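# Transfer the green pen from blue to white plate

## Task

Pick up the green pen lying on the blue plate and set it down on the white plate; at the end, no part of the robot may be in contact with the pen.

## Robot and tools

Robot: two arms, left_arm and right_arm, each with a two-finger gripper. In the scene frame the origin sits at table-top height, halfway between the nominal arm bases; +x points out across the table, +z points up, and left_arm is on the +y side (arm names do not match image sides). Calibrated bases in the scene frame: left_arm at (-0.015, +0.340, 0) m, quat_wxyz (+1.000, 0, 0, -0.004); right_arm at (+0.046, -0.370, 0) m, quat_wxyz (+1.000, 0, 0, +0.015). Both have +z up. Every hand pose, hand target and wrist-camera pose is expressed in that arm's own base frame. Fixed cameras and the table use the scene frame.

Gripper geometry: fingers extend along the gripper's +z axis and close along its y axis. end_effector_position is the point between the pads, roughly 1 cm short of the fingertips.

The row: every command row has 16 plain numbers. The first 8 are left_arm: x, y, z, qw, qx, qy, qz, opening. The last 8 are right_arm in the same order. x, y, z is an absolute target position in metres, in that arm's base frame. The quaternion is an absolute target orientation, w first, in the same frame. Opening runs from -1 (closed) to +1 (fully open, 0.093 m). Both arms must be filled in even if only one moves. For an arm that should stay put, resend the position and quaternion from the last result taken before it stopped moving, plus the opening it should keep. To hold an orientation, repeat the same quaternion in every row rather than copying the reported one, which drifts. A 0 in the opening slot is a real command, so resend the present value to leave a gripper alone.

Tools:
- execute_actions(actions, cameras): actions is a list of actions. Each action is a table of up to 15 rows. Each row lasts one control step (1/30 s). If fewer than 15 rows are given, the last row repeats to fill 15 steps. Both arms' actions are rejected if any target lies more than 0.6 m from that gripper's current position along any of the gripper's own axes. An empty list just returns status and images. cameras picks which images come back: omitted, null or ["all"] gives all; [] gives none. Valid names are cam_head_left, cam_head_right, cam_left_wrist and cam_right_wrist, each 672x504.
- move(target, speed, blend, opening_speed, blocking, cameras): target is one 16-number row or a list of up to 15 rows, with no 0.6 m limit. The grippers follow straight lines there, rotating the short way. speed is the top path speed in m/s, 0.002 to 0.5, default 0.25; rotation is capped at twice that value in rad/s. speed can be one number or one per target. blend, in metres, rounds corners at intermediate targets; the default 0 stops at each one. opening_speed is how fast the commanded opening changes, per second on the -1..+1 scale, minimum 0.2. A change of opening at a later target halts all arms until the fingers settle. Paths are cut off after 10 s. blocking=false returns after about 0.5 s while the move continues, and a new move replaces it. The result ends with a move: line giving the outcome (done, off_target, moving, held, fault) and any limits (limits=paced means the command was clipped; limits=held means steps were withheld). done means the arm is at rest within 10 mm and 2 degrees; it says nothing about contact.
- wait(seconds): 0 to 10 s, with the arms holding their last commands.
- stop(): brakes a running move; it needs some distance to do so.
- read_state(): gives current poses, grips, joints, torques and so on. Other results omit the robot state, so call this to learn where the grippers actually are.
- zoom_image(camera, region): region is [x0, y0, x1, y1] in pixels of that camera's latest image, at most 504 by 504.
- finished_scene(scene): scene is the current scene's number. This ends the scene permanently; the pen must already be resting on the white plate and untouched.

Control behaviour: at every step the commanded pose is clipped to within 100 mm and 20 degrees of the measured pose. Results show a Hand target line, which the arm heads for afterwards and which can fall short of your command. Tool commands shows the current opening commands. Friction and weight can leave the gripper low, short or tilted, especially at long reach, and very small moves may not happen or may go sideways. After each move, check position and tilt and correct them. Keep paths away from an arm's own base, since passing close can flip its shoulder posture. Joint ranges (rad): waist -2.618 to 3.054, shoulder 0 to 3.142, elbow 0 to 3.142 (straight at 2.901), wrist pitch ±1.571, wrist yaw ±1.571, wrist roll -2.094 to 2.094. Torque readings for joints 1 to 3 wrap around at ±28 N m.

Gripping: grip_measured is the finger motor position on the opening scale. Pads meet near -0.94, and each millimetre of object width adds about 0.0208. Readings may sit up to about 0.02 too high. To grasp firmly, command at least 0.24 below the reading that matches the object's width; a thin, round pen may need a lower value. Keep sending that value while holding. To release, send a value well above the width reading. Sending -1 always ends below -0.94, so this reading alone does not confirm a hold on a thin object; check the cameras.

Avoid: dropping the pen, releasing it while it moves, fast impacts, pressing hard, and bringing the two grippers or arms together, because the clearance check does not guard gripper-to-gripper contact. Never let anything fall off the table. Watch motor heat: a MOTOR HOT line appears at 75 °C. At 90 °C the arm folds up and stays idle, and at 100 °C it goes limp. Long reach, carrying loads or pushing toward unreachable poses all heat the motors. Brief outside tugs on the held pen can happen. Smooth, quick, low-effort motion is best.

Each tool is called in YAML: its name, and indented under it one key for each argument.

## Session

execute_actions:
  actions: []

read_state:

Scene clock: 0.00 s.
Tool commands: left_gripper/opening=+1.0 right_gripper/opening=+1.0

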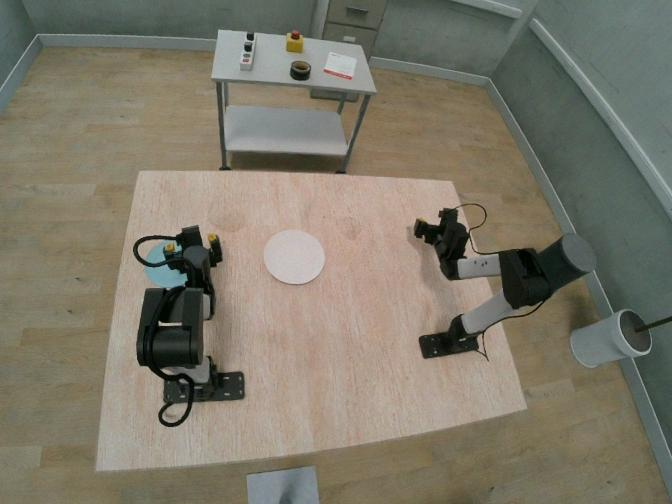

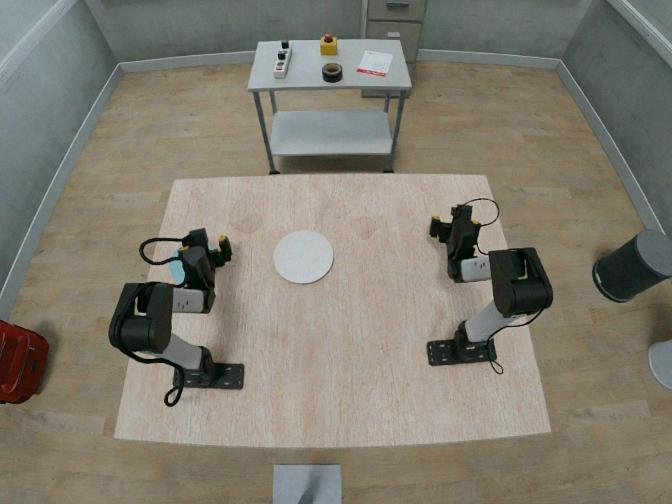

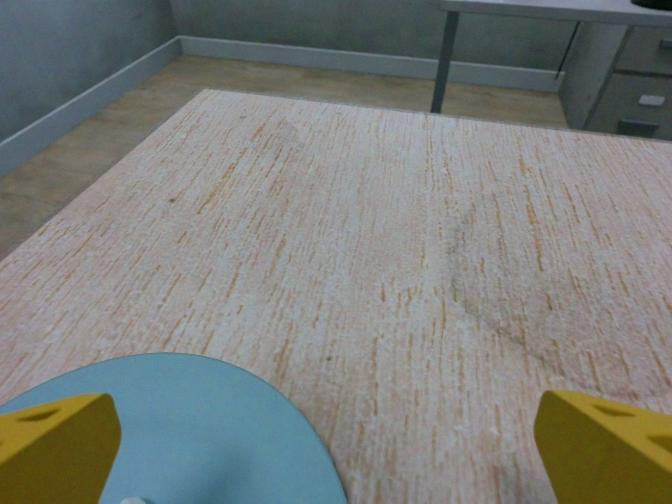

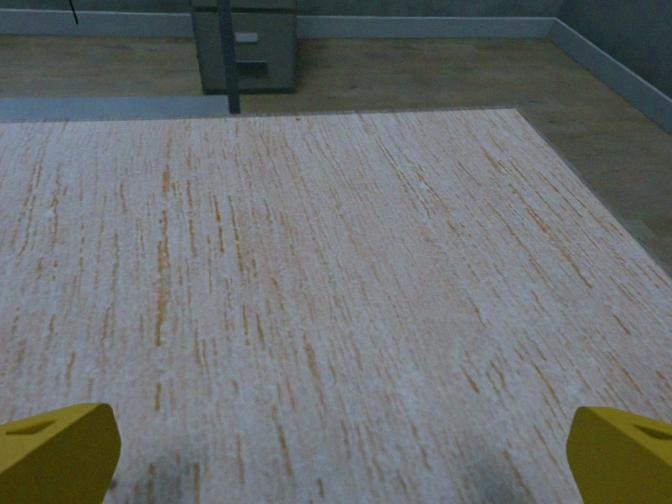

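Scene clock: 0.00 s.
left_arm: end_effector_position=(+0.3863, +0.0433, +0.0918) grip_measured=+1.000 end_effector_quat_wxyz=(+0.582, -0.107, +0.802, +0.087) | right_arm: end_effector_position=(+0.3976, -0.0292, +0.0912) grip_measured=+1.000 end_effector_quat_wxyz=(+0.562, +0.076, +0.818, -0.095)
Joint positions: left_arm=[-0.004 1.58 0.356 0.898 -0.27 -0.075 0.093] | right_arm=[0.046 1.583 0.425 0.784 0.285 0.036 0.093]
Joint velocities: within noise
Joint torques (N m): no reading
Motor temperatures (°C): left_arm=[26 28 30 30 26 28 26] | right_arm=[27 30 26 26 26 27 27]
Heat: left arm: 30 °C; right arm: 30 °C.
Hand target: left_arm +0.3883, +0.0433, +0.0961; +0.586, -0.107, +0.798, +0.086 | right_arm +0.3991, -0.0291, +0.0945; +0.566, +0.077, +0.816, -0.094
Tool commands: left_gripper/opening=+1.0 right_gripper/opening=+1.0

move:
  target: [0.25,0.06,0.24,0.13,0,0.991,0,1,0.3991,-0.0291,0.0945,0.566,0.077,0.816,-0.094,1]

read_state:

Scene clock: 9.20 s.
Off the commanded pose: left_arm 0.007 m, 2 deg | right_arm 0.004 m, 1 deg.
move: done

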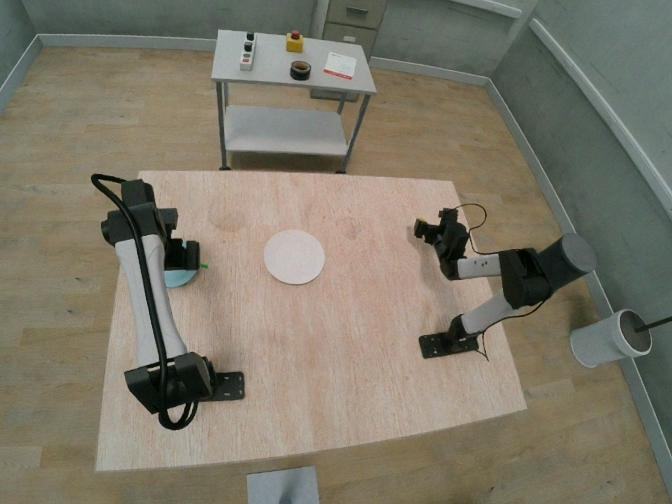

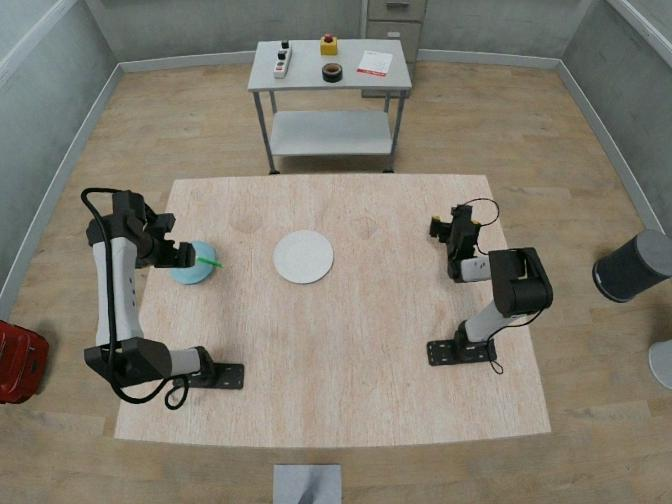

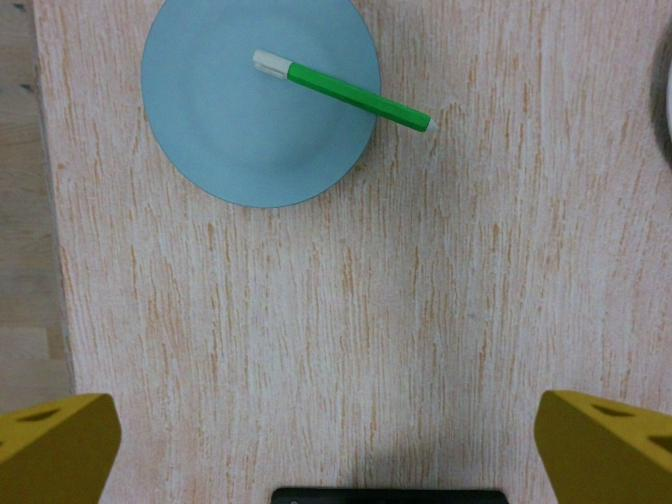

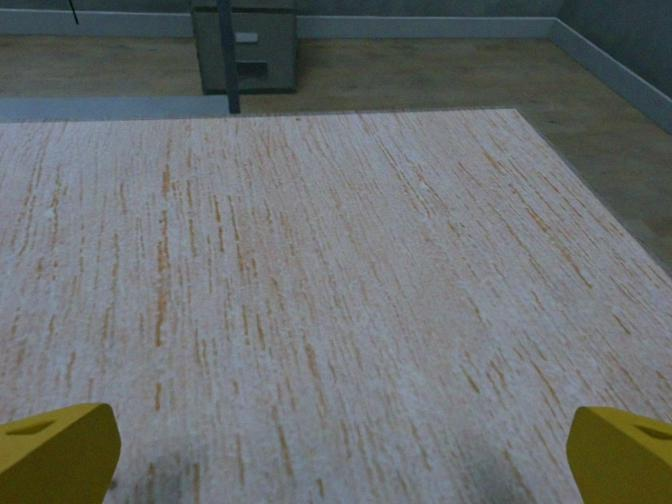

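Scene clock: 9.20 s.
left_arm: end_effector_position=(+0.2477, +0.0620, +0.2338) grip_measured=+1.000 end_effector_quat_wxyz=(+0.128, -0.010, +0.992, +0.008) | right_arm: end_effector_position=(+0.3976, -0.0292, +0.0912) grip_measured=+1.000 end_effector_quat_wxyz=(+0.562, +0.076, +0.818, -0.095)
Joint positions: left_arm=[0.28 1.35 1.506 -1.475 0.052 0.252 0.093] | right_arm=[0.046 1.583 0.425 0.784 0.285 0.036 0.093]
Joint velocities: within noise
Joint torques (N m): left_arm=[0.72 -2.54 10.13 0.79 0.29 0.19] | right_arm=[0.21 -5.98 5.3 2.73 0 0.11]
Motor temperatures (°C): left_arm=[26 28 31 32 26 28 26] | right_arm=[27 31 27 30 26 27 27]
Heat: left arm: 32 °C; right arm: 31 °C.
Hand target: left_arm +0.2485, +0.0613, +0.2411; +0.131, -0.006, +0.991, +0.001 | right_arm +0.3991, -0.0291, +0.0945; +0.566, +0.077, +0.816, -0.094
Tool commands: left_gripper/opening=+1.0 right_gripper/opening=+1.0
Off the commanded pose: left_arm 0.007 m, 2 deg | right_arm 0.004 m, 1 deg.

move:
  target: [0.31,0.06,0.2,0,-0.555,0.832,0,0.3,0.3991,-0.0291,0.0945,0.566,0.077,0.816,-0.094,1]

read_state:

Scene clock: 27.07 s.
Off the commanded pose: left_arm 0.007 m, 2 deg | right_arm 0.004 m, 1 deg.
joint sent to its limit (left arm) — joint 4 (wrist pitch), lower limit. The joint targets still meet the commanded pose.
move: done

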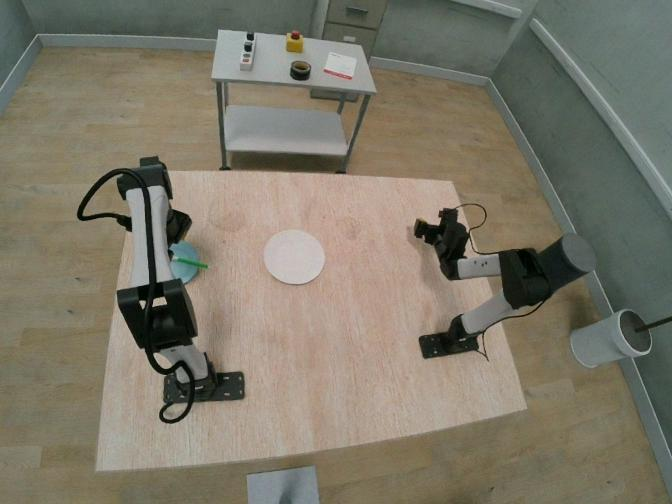

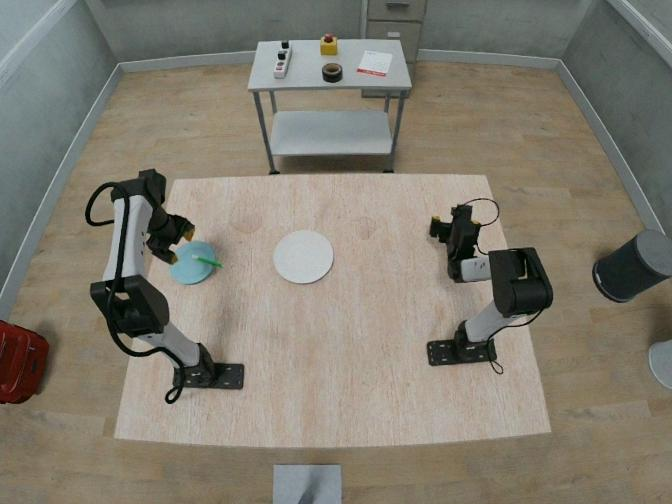

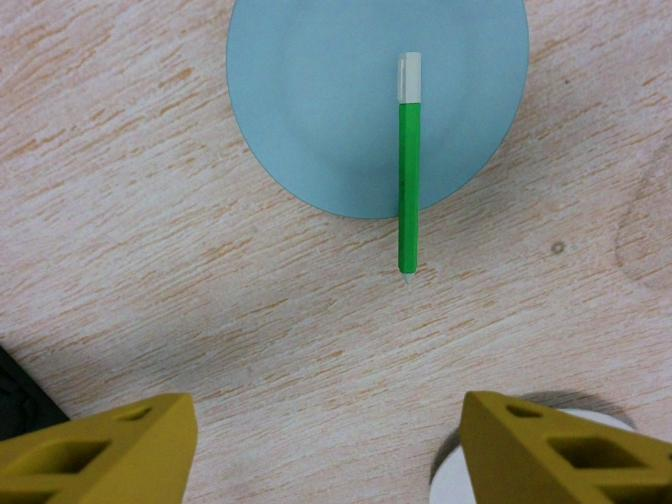

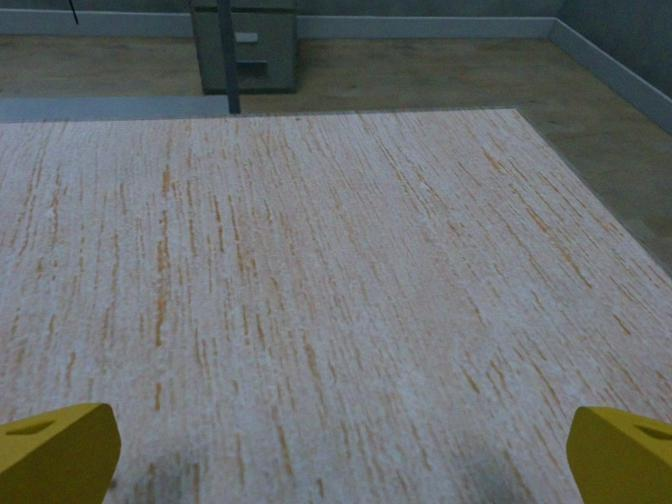

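Scene clock: 27.07 s.
left_arm: end_effector_position=(+0.3059, +0.0595, +0.1942) grip_measured=+0.303 end_effector_quat_wxyz=(+0.011, -0.548, +0.836, -0.012) | right_arm: end_effector_position=(+0.3976, -0.0292, +0.0912) grip_measured=+1.000 end_effector_quat_wxyz=(+0.562, +0.076, +0.818, -0.095)
Joint positions: left_arm=[0.199 1.723 1.732 -1.55 0.014 -0.961 0.06] | right_arm=[0.046 1.583 0.425 0.784 0.285 0.036 0.093]
Joint velocities: within noise
Joint torques (N m): left_arm=[-0.88 -5.07 10.09 0.35 -0.08 -0.13] | right_arm=[0.23 -6 5.29 2.73 -0.01 0.1]
Motor temperatures (°C): left_arm=[26 29 34 31 26 28 26] | right_arm=[27 32 28 33 26 27 27]
Heat: left arm: 34 °C; right arm: 33 °C.
Hand target: left_arm +0.3105, +0.0582, +0.2000; +0.016, -0.551, +0.835, -0.012 | right_arm +0.3991, -0.0291, +0.0945; +0.566, +0.077, +0.816, -0.094
Tool commands: left_gripper/opening=+0.3 right_gripper/opening=+1.0
Off the commanded pose: left_arm 0.007 m, 2 deg | right_arm 0.004 m, 1 deg.

move:
  target: [0.36,0.06,0.11,0,-0.555,0.832,0,0.3,0.3991,-0.0291,0.0945,0.566,0.077,0.816,-0.094,1]

read_state:

Scene clock: 42.10 s.
Off the commanded pose: left_arm 0.006 m, 1 deg | right_arm 0.004 m, 1 deg.
move: done

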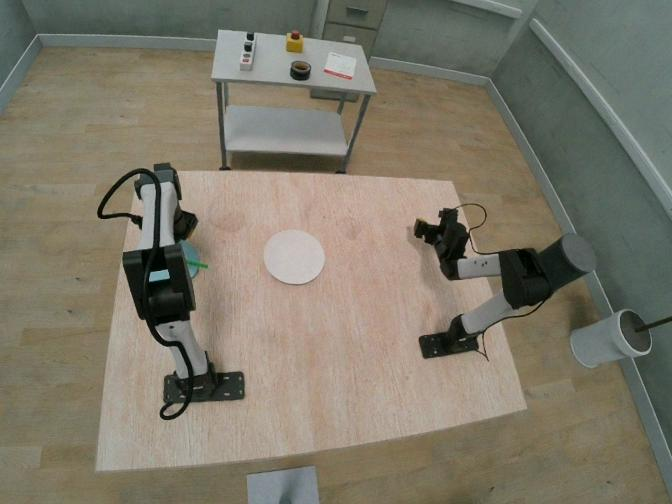

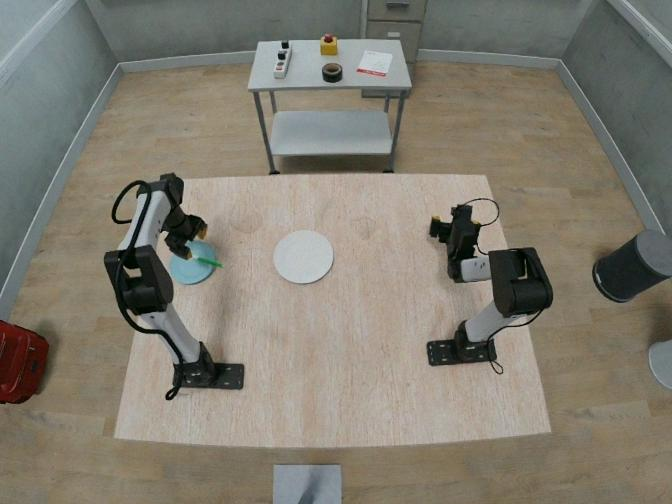

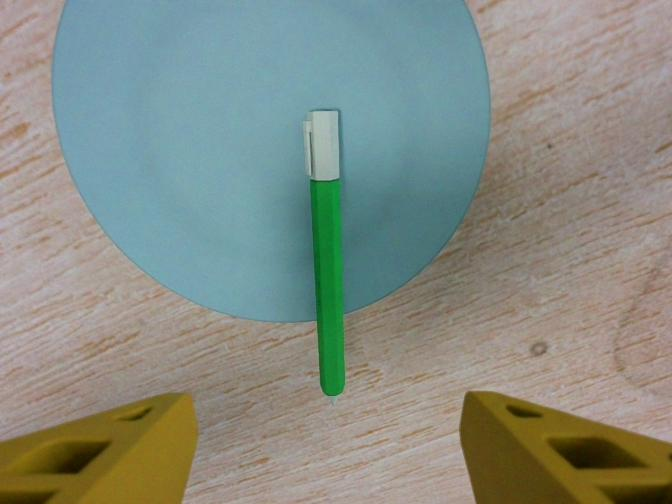

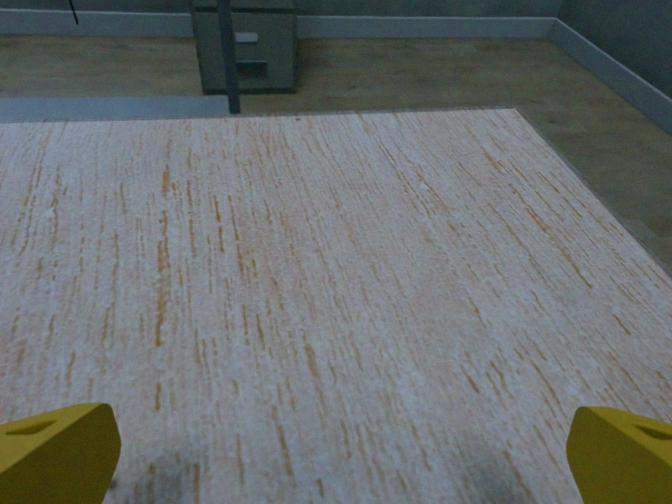

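Scene clock: 42.10 s.
left_arm: end_effector_position=(+0.3594, +0.0605, +0.1164) grip_measured=+0.303 end_effector_quat_wxyz=(+0.000, -0.552, +0.834, -0.007) | right_arm: end_effector_position=(+0.3976, -0.0292, +0.0912) grip_measured=+1.000 end_effector_quat_wxyz=(+0.562, +0.076, +0.818, -0.095)
Joint positions: left_arm=[0.173 1.923 1.672 -1.316 0.014 -0.997 0.06] | right_arm=[0.046 1.583 0.425 0.784 0.285 0.036 0.093]
Joint velocities: within noise
Joint torques (N m): left_arm=[-0.79 -7.19 5.45 0.64 -0.2 -0.14] | right_arm=[0.2 -6 5.29 2.73 -0.01 0.09]
Motor temperatures (°C): left_arm=[26 30 36 31 26 28 26] | right_arm=[27 33 29 34 26 27 27]
Heat: left arm: 36 °C; right arm: 34 °C.
Hand target: left_arm +0.3598, +0.0601, +0.1100; +0.000, -0.555, +0.832, +0.000 | right_arm +0.3991, -0.0291, +0.0945; +0.566, +0.077, +0.816, -0.094
Tool commands: left_gripper/opening=+0.3 right_gripper/opening=+1.0
Off the commanded pose: left_arm 0.006 m, 1 deg | right_arm 0.004 m, 1 deg.

move:
  target: [0.37,0.083,0.06,0,-0.555,0.832,0,0.3,0.3991,-0.0291,0.0945,0.566,0.077,0.816,-0.094,1]

read_state:

Scene clock: 51.87 s.
Off the commanded pose: left_arm 0.011 m, 1 deg | right_arm 0.004 m, 1 deg.
move: off_target (left_arm)

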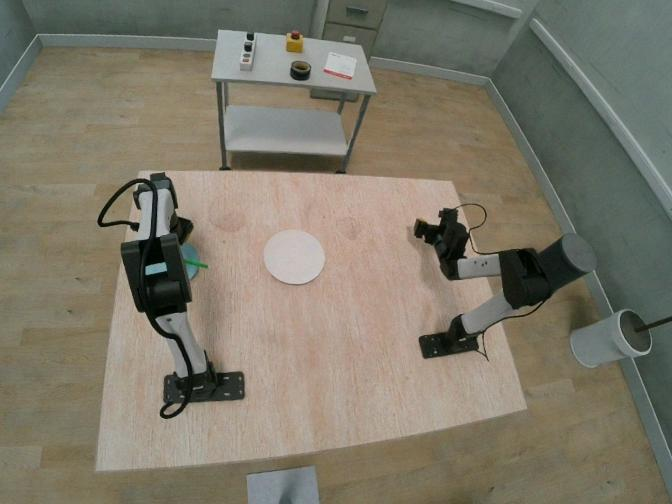

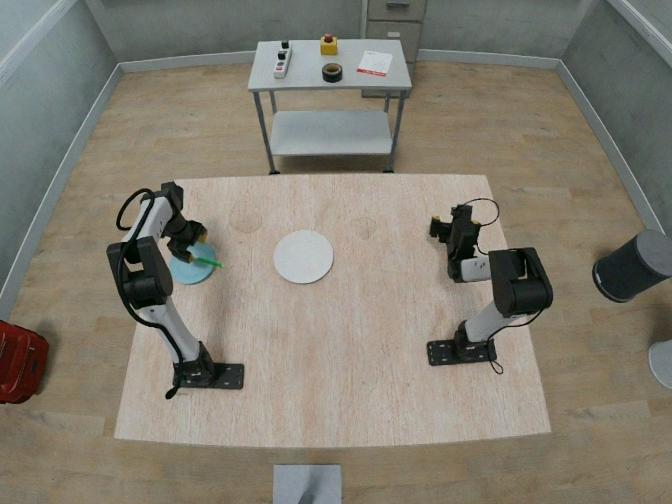

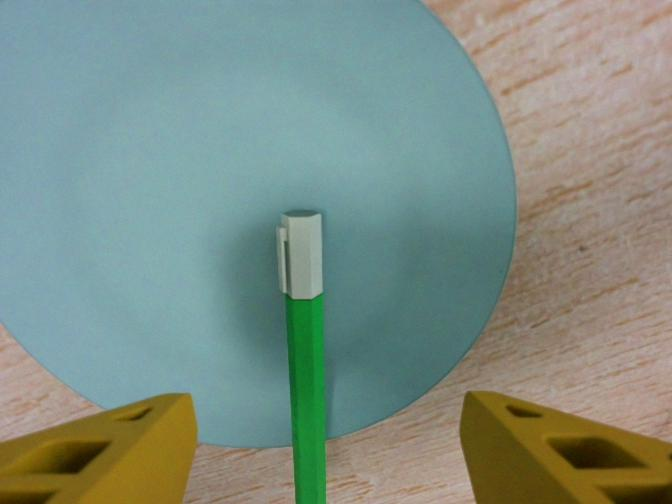

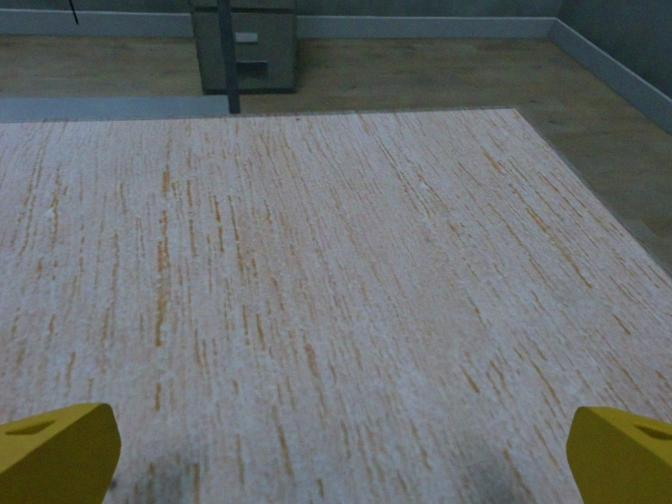

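Scene clock: 51.87 s.
left_arm: end_effector_position=(+0.3730, +0.0790, +0.0695) grip_measured=+0.303 end_effector_quat_wxyz=(+0.004, -0.562, +0.827, -0.009) | right_arm: end_effector_position=(+0.3976, -0.0292, +0.0912) grip_measured=+1.000 end_effector_quat_wxyz=(+0.562, +0.076, +0.818, -0.095)
Joint positions: left_arm=[0.215 1.996 1.589 -1.148 0.014 -0.978 0.06] | right_arm=[0.046 1.583 0.425 0.784 0.285 0.036 0.093]
Joint velocities: within noise
Joint torques (N m): left_arm=[0.46 -7.34 4.97 0.66 -0.2 0.19] | right_arm=[0.25 -6.01 5.3 2.73 0 0.09]
Motor temperatures (°C): left_arm=[26 31 35 30 26 28 26] | right_arm=[27 33 29 35 26 27 27]
Heat: left arm: 35 °C; right arm: 35 °C.
Hand target: left_arm +0.3699, +0.0827, +0.0602; +0.000, -0.558, +0.830, +0.000 | right_arm +0.3991, -0.0291, +0.0945; +0.566, +0.077, +0.816, -0.094
Tool commands: left_gripper/opening=+0.3 right_gripper/opening=+1.0
Off the commanded pose: left_arm 0.011 m, 1 deg | right_arm 0.004 m, 1 deg.

move:
  target:
    - [0.366,0.098,0.05,0,-0.555,0.832,0,0.3,0.3991,-0.0291,0.0945,0.566,0.077,0.816,-0.094,1]
    - [0.366,0.098,0.018,0,-0.555,0.832,0,0.3,0.3991,-0.0291,0.0945,0.566,0.077,0.816,-0.094,1]
  speed: [0.15,0.05]

read_state:

Scene clock: 59.80 s.
Off the commanded pose: left_arm 0.013 m, 2 deg | right_arm 0.004 m, 1 deg.
move: off_target (left_arm)

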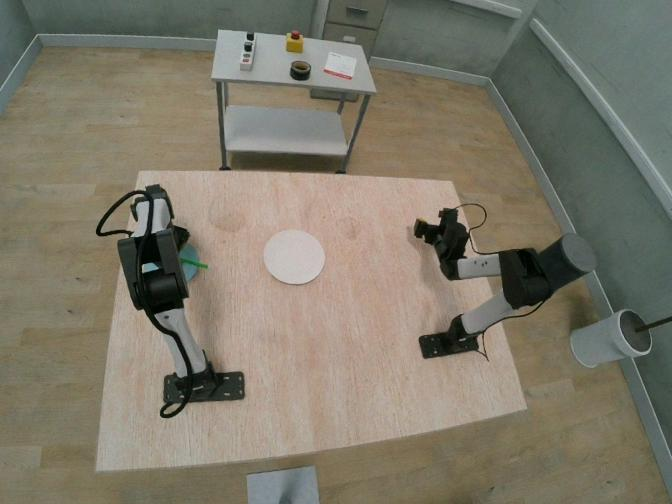

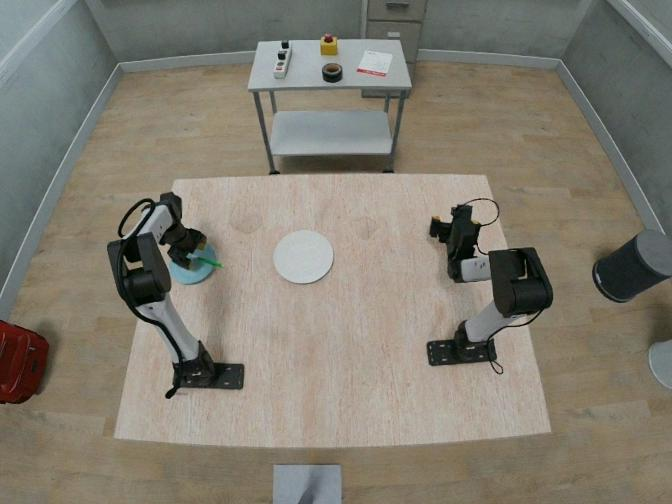

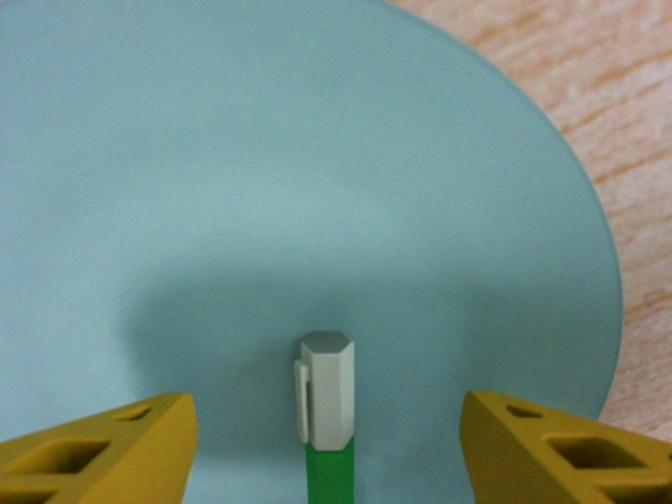

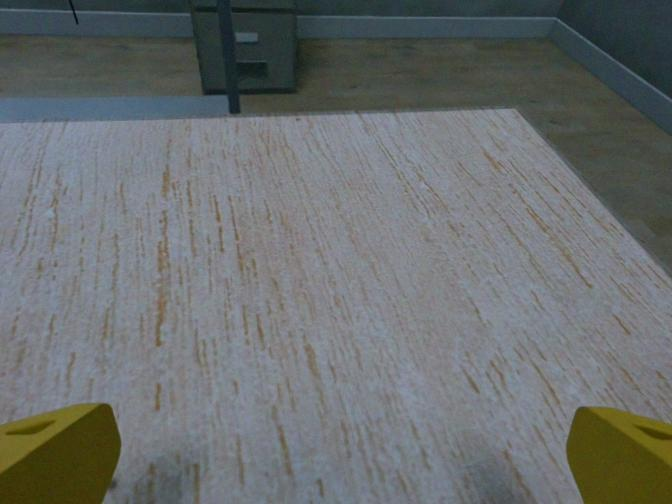

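Scene clock: 59.80 s.
left_arm: end_effector_position=(+0.3711, +0.0957, +0.0297) grip_measured=+0.303 end_effector_quat_wxyz=(+0.008, -0.560, +0.829, -0.009) | right_arm: end_effector_position=(+0.3976, -0.0292, +0.0912) grip_measured=+1.000 end_effector_quat_wxyz=(+0.562, +0.076, +0.818, -0.095)
Joint positions: left_arm=[0.258 2.034 1.481 -0.996 0.012 -0.931 0.06] | right_arm=[0.046 1.583 0.425 0.784 0.285 0.036 0.093]
Joint velocities: within noise
Joint torques (N m): left_arm=[0.27 -7.08 4.55 0.7 -0.19 0.19] | right_arm=[0.21 -5.98 5.27 2.73 -0.01 0.1]
Motor temperatures (°C): left_arm=[26 32 34 30 26 28 26] | right_arm=[27 33 30 36 26 27 27]
Heat: left arm: 34 °C; right arm: 36 °C.
Hand target: left_arm +0.3657, +0.0980, +0.0183; +0.000, -0.555, +0.832, +0.000 | right_arm +0.3991, -0.0291, +0.0945; +0.566, +0.077, +0.816, -0.094
Tool commands: left_gripper/opening=+0.3 right_gripper/opening=+1.0
Off the commanded pose: left_arm 0.013 m, 2 deg | right_arm 0.004 m, 1 deg.

move:
  target:
    - [0.360,0.084,0.006,0,-0.555,0.832,0,0.3,0.3991,-0.0291,0.0945,0.566,0.077,0.816,-0.094,1]
    - [0.360,0.084,0.006,0,-0.555,0.832,0,-0.97,0.3991,-0.0291,0.0945,0.566,0.077,0.816,-0.094,1]
  speed: 0.05
  opening_speed: 0.9

read_state:

Scene clock: 69.30 s.
Off the commanded pose: left_arm 0.017 m, 2 deg | right_arm 0.004 m, 1 deg.
move: off_target (left_arm); target 2's new opening was sent with left_arm's hand 0.017 m and 1 deg from that target

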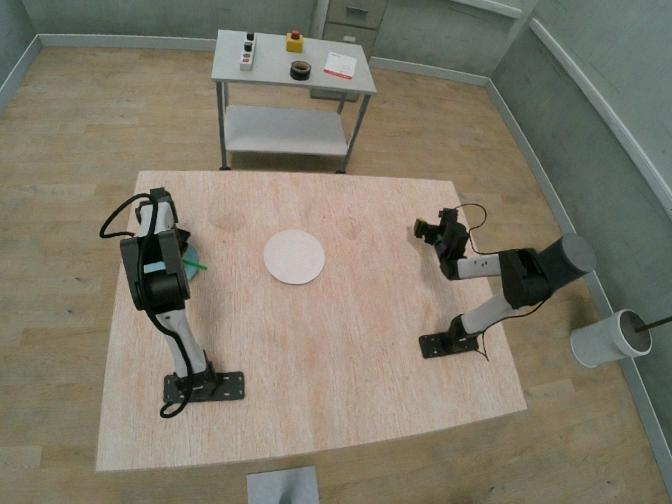

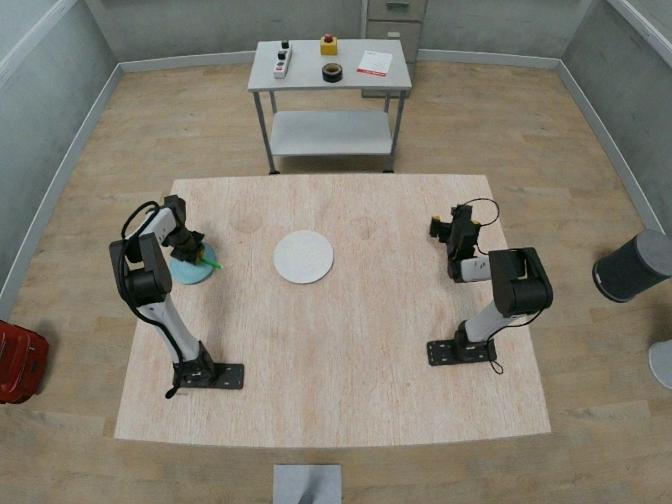

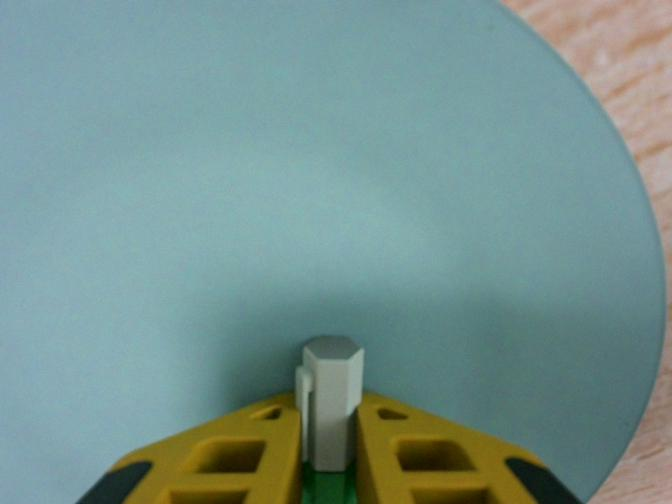

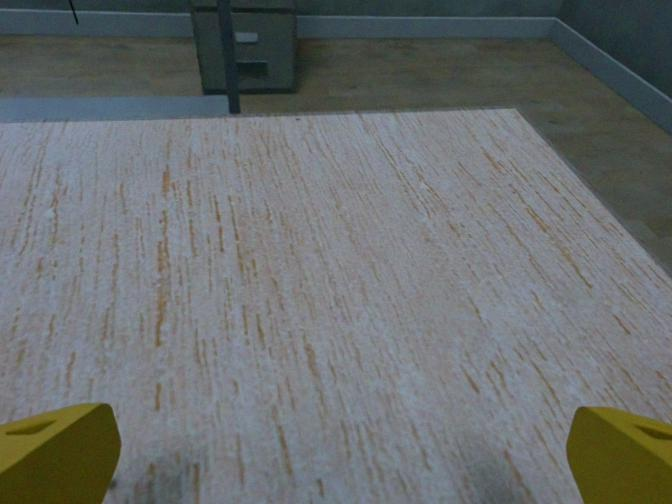

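Scene clock: 69.30 s.
left_arm: end_effector_position=(+0.3682, +0.0906, +0.0197) grip_measured=-0.870 end_effector_quat_wxyz=(+0.015, -0.553, +0.833, -0.003) | right_arm: end_effector_position=(+0.3976, -0.0292, +0.0912) grip_measured=+1.000 end_effector_quat_wxyz=(+0.562, +0.076, +0.818, -0.095)
Joint positions: left_arm=[0.239 2.025 1.425 -0.941 -0.005 -0.934 0.003] | right_arm=[0.046 1.583 0.425 0.784 0.285 0.036 0.093]
Joint velocities: within noise
Joint torques (N m): left_arm=[-0.95 -7.45 2.91 0.74 -0.11 -0.12] | right_arm=[0.21 -6.01 5.29 2.73 0 0.09]
Motor temperatures (°C): left_arm=[26 32 33 30 26 28 26] | right_arm=[27 33 30 36 26 27 27]
Heat: left arm: 33 °C; right arm: 36 °C.
Hand target: left_arm +0.3592, +0.0858, +0.0065; +0.001, -0.555, +0.832, +0.005 | right_arm +0.3991, -0.0291, +0.0945; +0.566, +0.077, +0.816, -0.094
Tool commands: left_gripper/opening=-0.97 right_gripper/opening=+1.0
Off the commanded pose: left_arm 0.017 m, 2 deg | right_arm 0.004 m, 1 deg.

move:
  target:
    - [0.365,0.086,0.10,0,-0.555,0.832,0,-0.97,0.3991,-0.0291,0.0945,0.566,0.077,0.816,-0.094,1]
    - [0.39,-0.2,0.10,0,-0.555,0.832,0,-0.97,0.3991,-0.0291,0.0945,0.566,0.077,0.816,-0.094,1]
  speed: [0.1,0.2]
  blend: 0.03

read_state:

Scene clock: 81.03 s.
Off the commanded pose: left_arm 0.006 m, 2 deg | right_arm 0.004 m, 1 deg.
move: done

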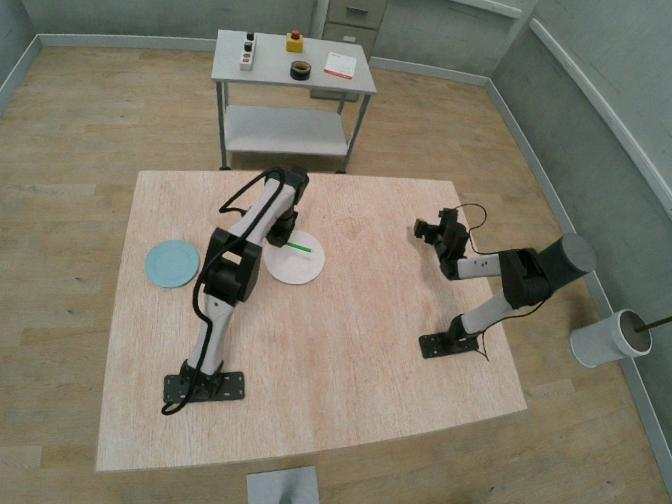

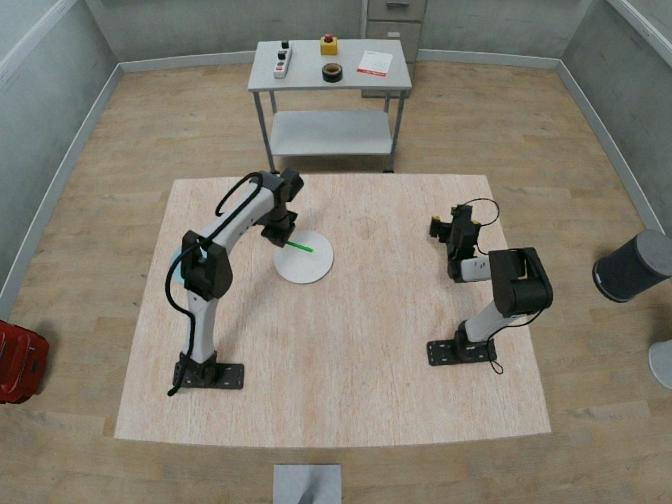

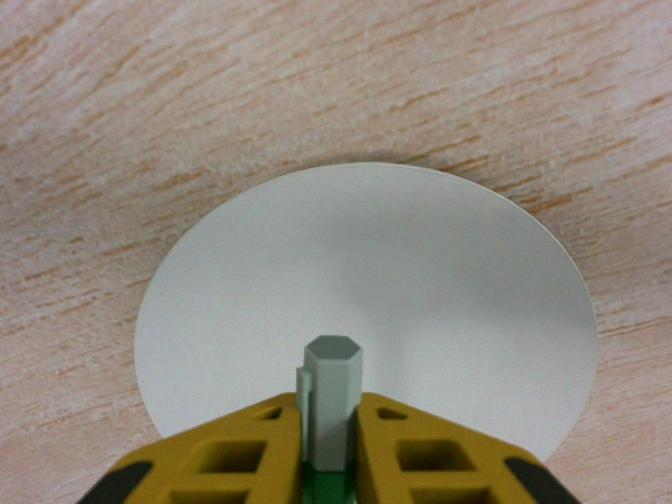

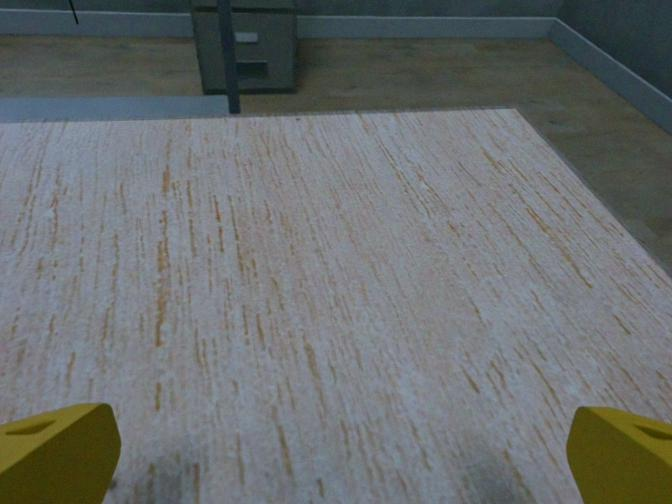

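Scene clock: 81.03 s.
left_arm: end_effector_position=(+0.3843, -0.2006, +0.0988) grip_measured=-0.880 end_effector_quat_wxyz=(-0.003, -0.542, +0.840, -0.001) | right_arm: end_effector_position=(+0.3976, -0.0292, +0.0912) grip_measured=+1.000 end_effector_quat_wxyz=(+0.562, +0.076, +0.818, -0.095)
Joint positions: left_arm=[-0.479 2.232 2.068 -1.408 0.006 -1.626 0.003] | right_arm=[0.046 1.583 0.425 0.784 0.285 0.036 0.093]
Joint velocities: within noise
Joint torques (N m): left_arm=[0.44 -8.18 10.15 0.23 -0.06 -0.14] | right_arm=[0.2 -5.98 5.3 2.73 0 0.1]
Motor temperatures (°C): left_arm=[26 34 33 30 26 28 26] | right_arm=[27 34 30 37 26 27 27]
Heat: left arm: 34 °C; right arm: 37 °C.
Hand target: left_arm +0.3898, -0.2007, +0.1000; -0.001, -0.551, +0.835, -0.003 | right_arm +0.3991, -0.0291, +0.0945; +0.566, +0.077, +0.816, -0.094
Tool commands: left_gripper/opening=-0.97 right_gripper/opening=+1.0
Off the commanded pose: left_arm 0.006 m, 2 deg | right_arm 0.004 m, 1 deg.

move:
  target:
    - [0.395,-0.208,0.04,0,-0.555,0.832,0,-0.97,0.3991,-0.0291,0.0945,0.566,0.077,0.816,-0.094,1]
    - [0.395,-0.208,0.012,0,-0.555,0.832,0,-0.97,0.3991,-0.0291,0.0945,0.566,0.077,0.816,-0.094,1]
  speed: [0.12,0.03]
  blend: 0.01

read_state:

Scene clock: 89.83 s.
Off the commanded pose: left_arm 0.015 m, 1 deg | right_arm 0.004 m, 1 deg.
move: off_target (left_arm)

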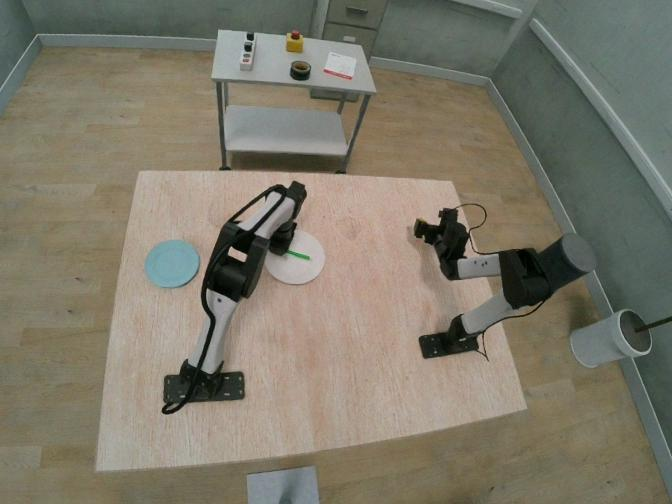

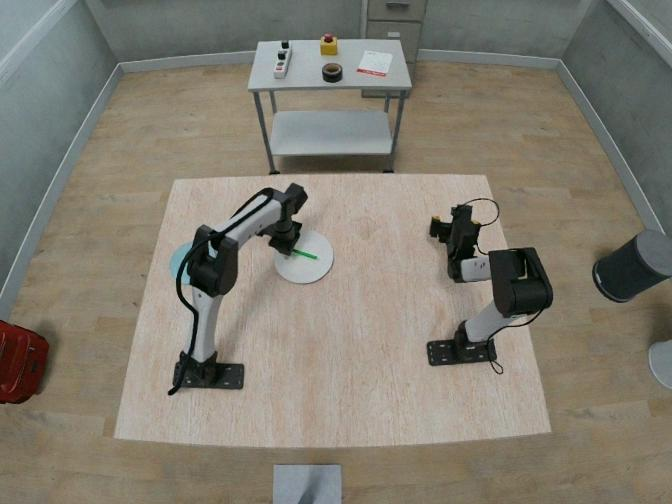

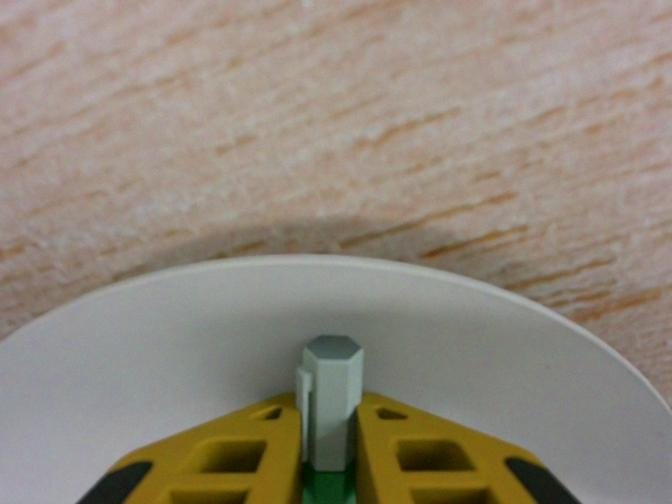

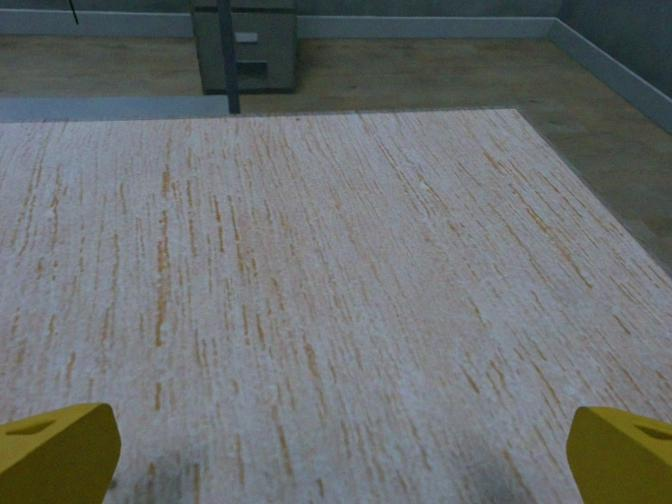

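Scene clock: 89.83 s.
left_arm: end_effector_position=(+0.3987, -0.2081, +0.0268) grip_measured=-0.880 end_effector_quat_wxyz=(+0.003, -0.551, +0.834, -0.011) | right_arm: end_effector_position=(+0.3976, -0.0292, +0.0912) grip_measured=+1.000 end_effector_quat_wxyz=(+0.562, +0.076, +0.818, -0.095)
Joint positions: left_arm=[-0.479 2.298 1.892 -1.142 0.006 -1.647 0.003] | right_arm=[0.046 1.583 0.425 0.784 0.285 0.036 0.093]
Joint velocities: within noise
Joint torques (N m): left_arm=[-0.61 -8.62 4.64 0.65 -0.13 -0.14] | right_arm=[0.23 -5.94 5.27 2.73 0 0.09]
Motor temperatures (°C): left_arm=[26 35 35 30 26 28 27] | right_arm=[27 34 30 38 26 27 27]
Heat: left arm: 35 °C; right arm: 38 °C.
Hand target: left_arm +0.3946, -0.2077, +0.0124; +0.000, -0.555, +0.832, +0.001 | right_arm +0.3991, -0.0291, +0.0945; +0.566, +0.077, +0.816, -0.094
Tool commands: left_gripper/opening=-0.97 right_gripper/opening=+1.0
Off the commanded pose: left_arm 0.015 m, 1 deg | right_arm 0.004 m, 1 deg.

move:
  target:
    - [0.393,-0.209,0.003,0,-0.555,0.832,0,-0.97,0.3991,-0.0291,0.0945,0.566,0.077,0.816,-0.094,1]
    - [0.393,-0.209,0.003,0,-0.555,0.832,0,-0.1,0.3991,-0.0291,0.0945,0.566,0.077,0.816,-0.094,1]
    - [0.393,-0.209,0.13,0,-0.555,0.832,0,-0.1,0.3991,-0.0291,0.0945,0.566,0.077,0.816,-0.094,1]
  speed: [0.03,0.03,0.1]
  opening_speed: 0.7

Scene clock: 103.37 s.
Off the commanded pose: left_arm 0.005 m, 1 deg | right_arm 0.004 m, 1 deg.
joint sent to its limit (left arm) — joint 4 (wrist pitch), lower limit. The joint targets still meet the commanded pose.
move: done; target 2's new opening was sent with left_arm's hand 0.021 m and 2 deg from that target

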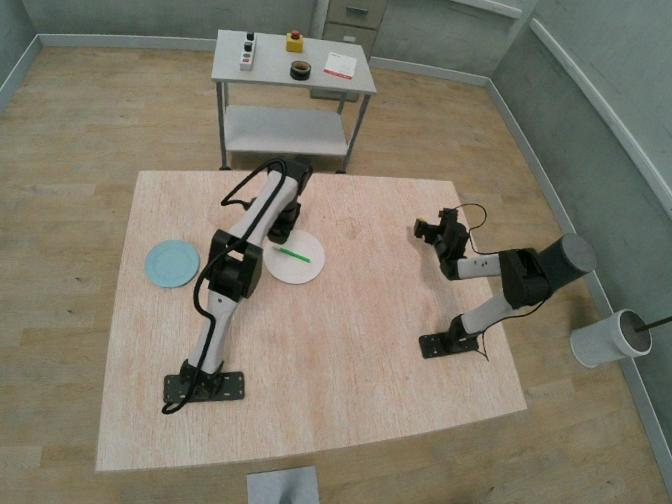

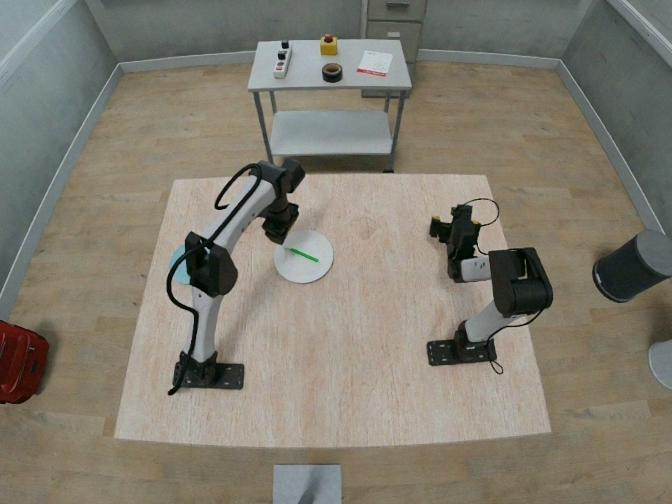

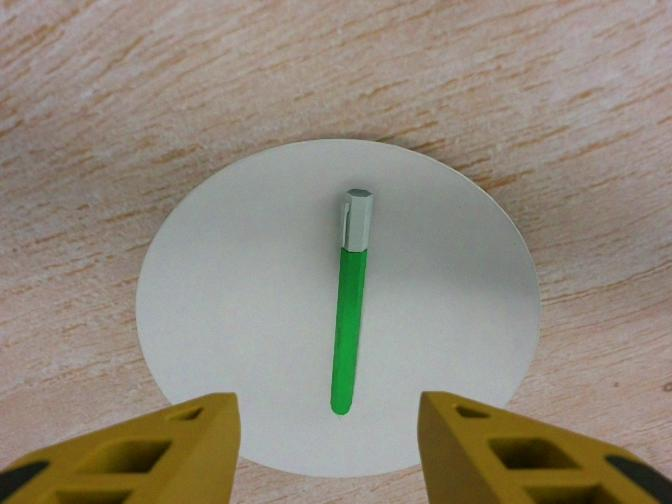

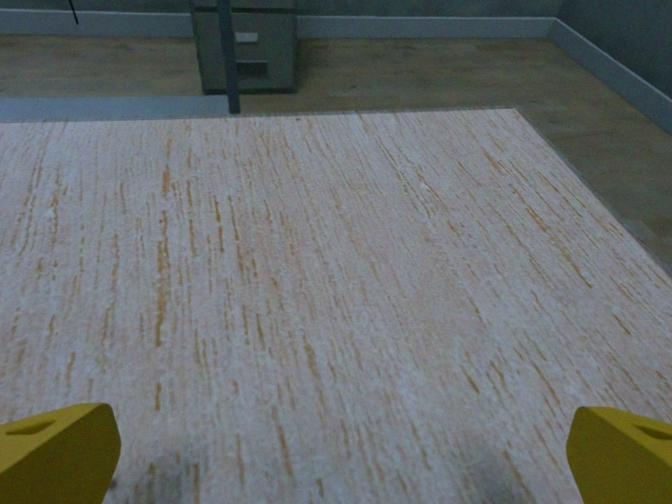

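Perfect.

finished_scene:
  scene: 1

The scene is finished: the task was done.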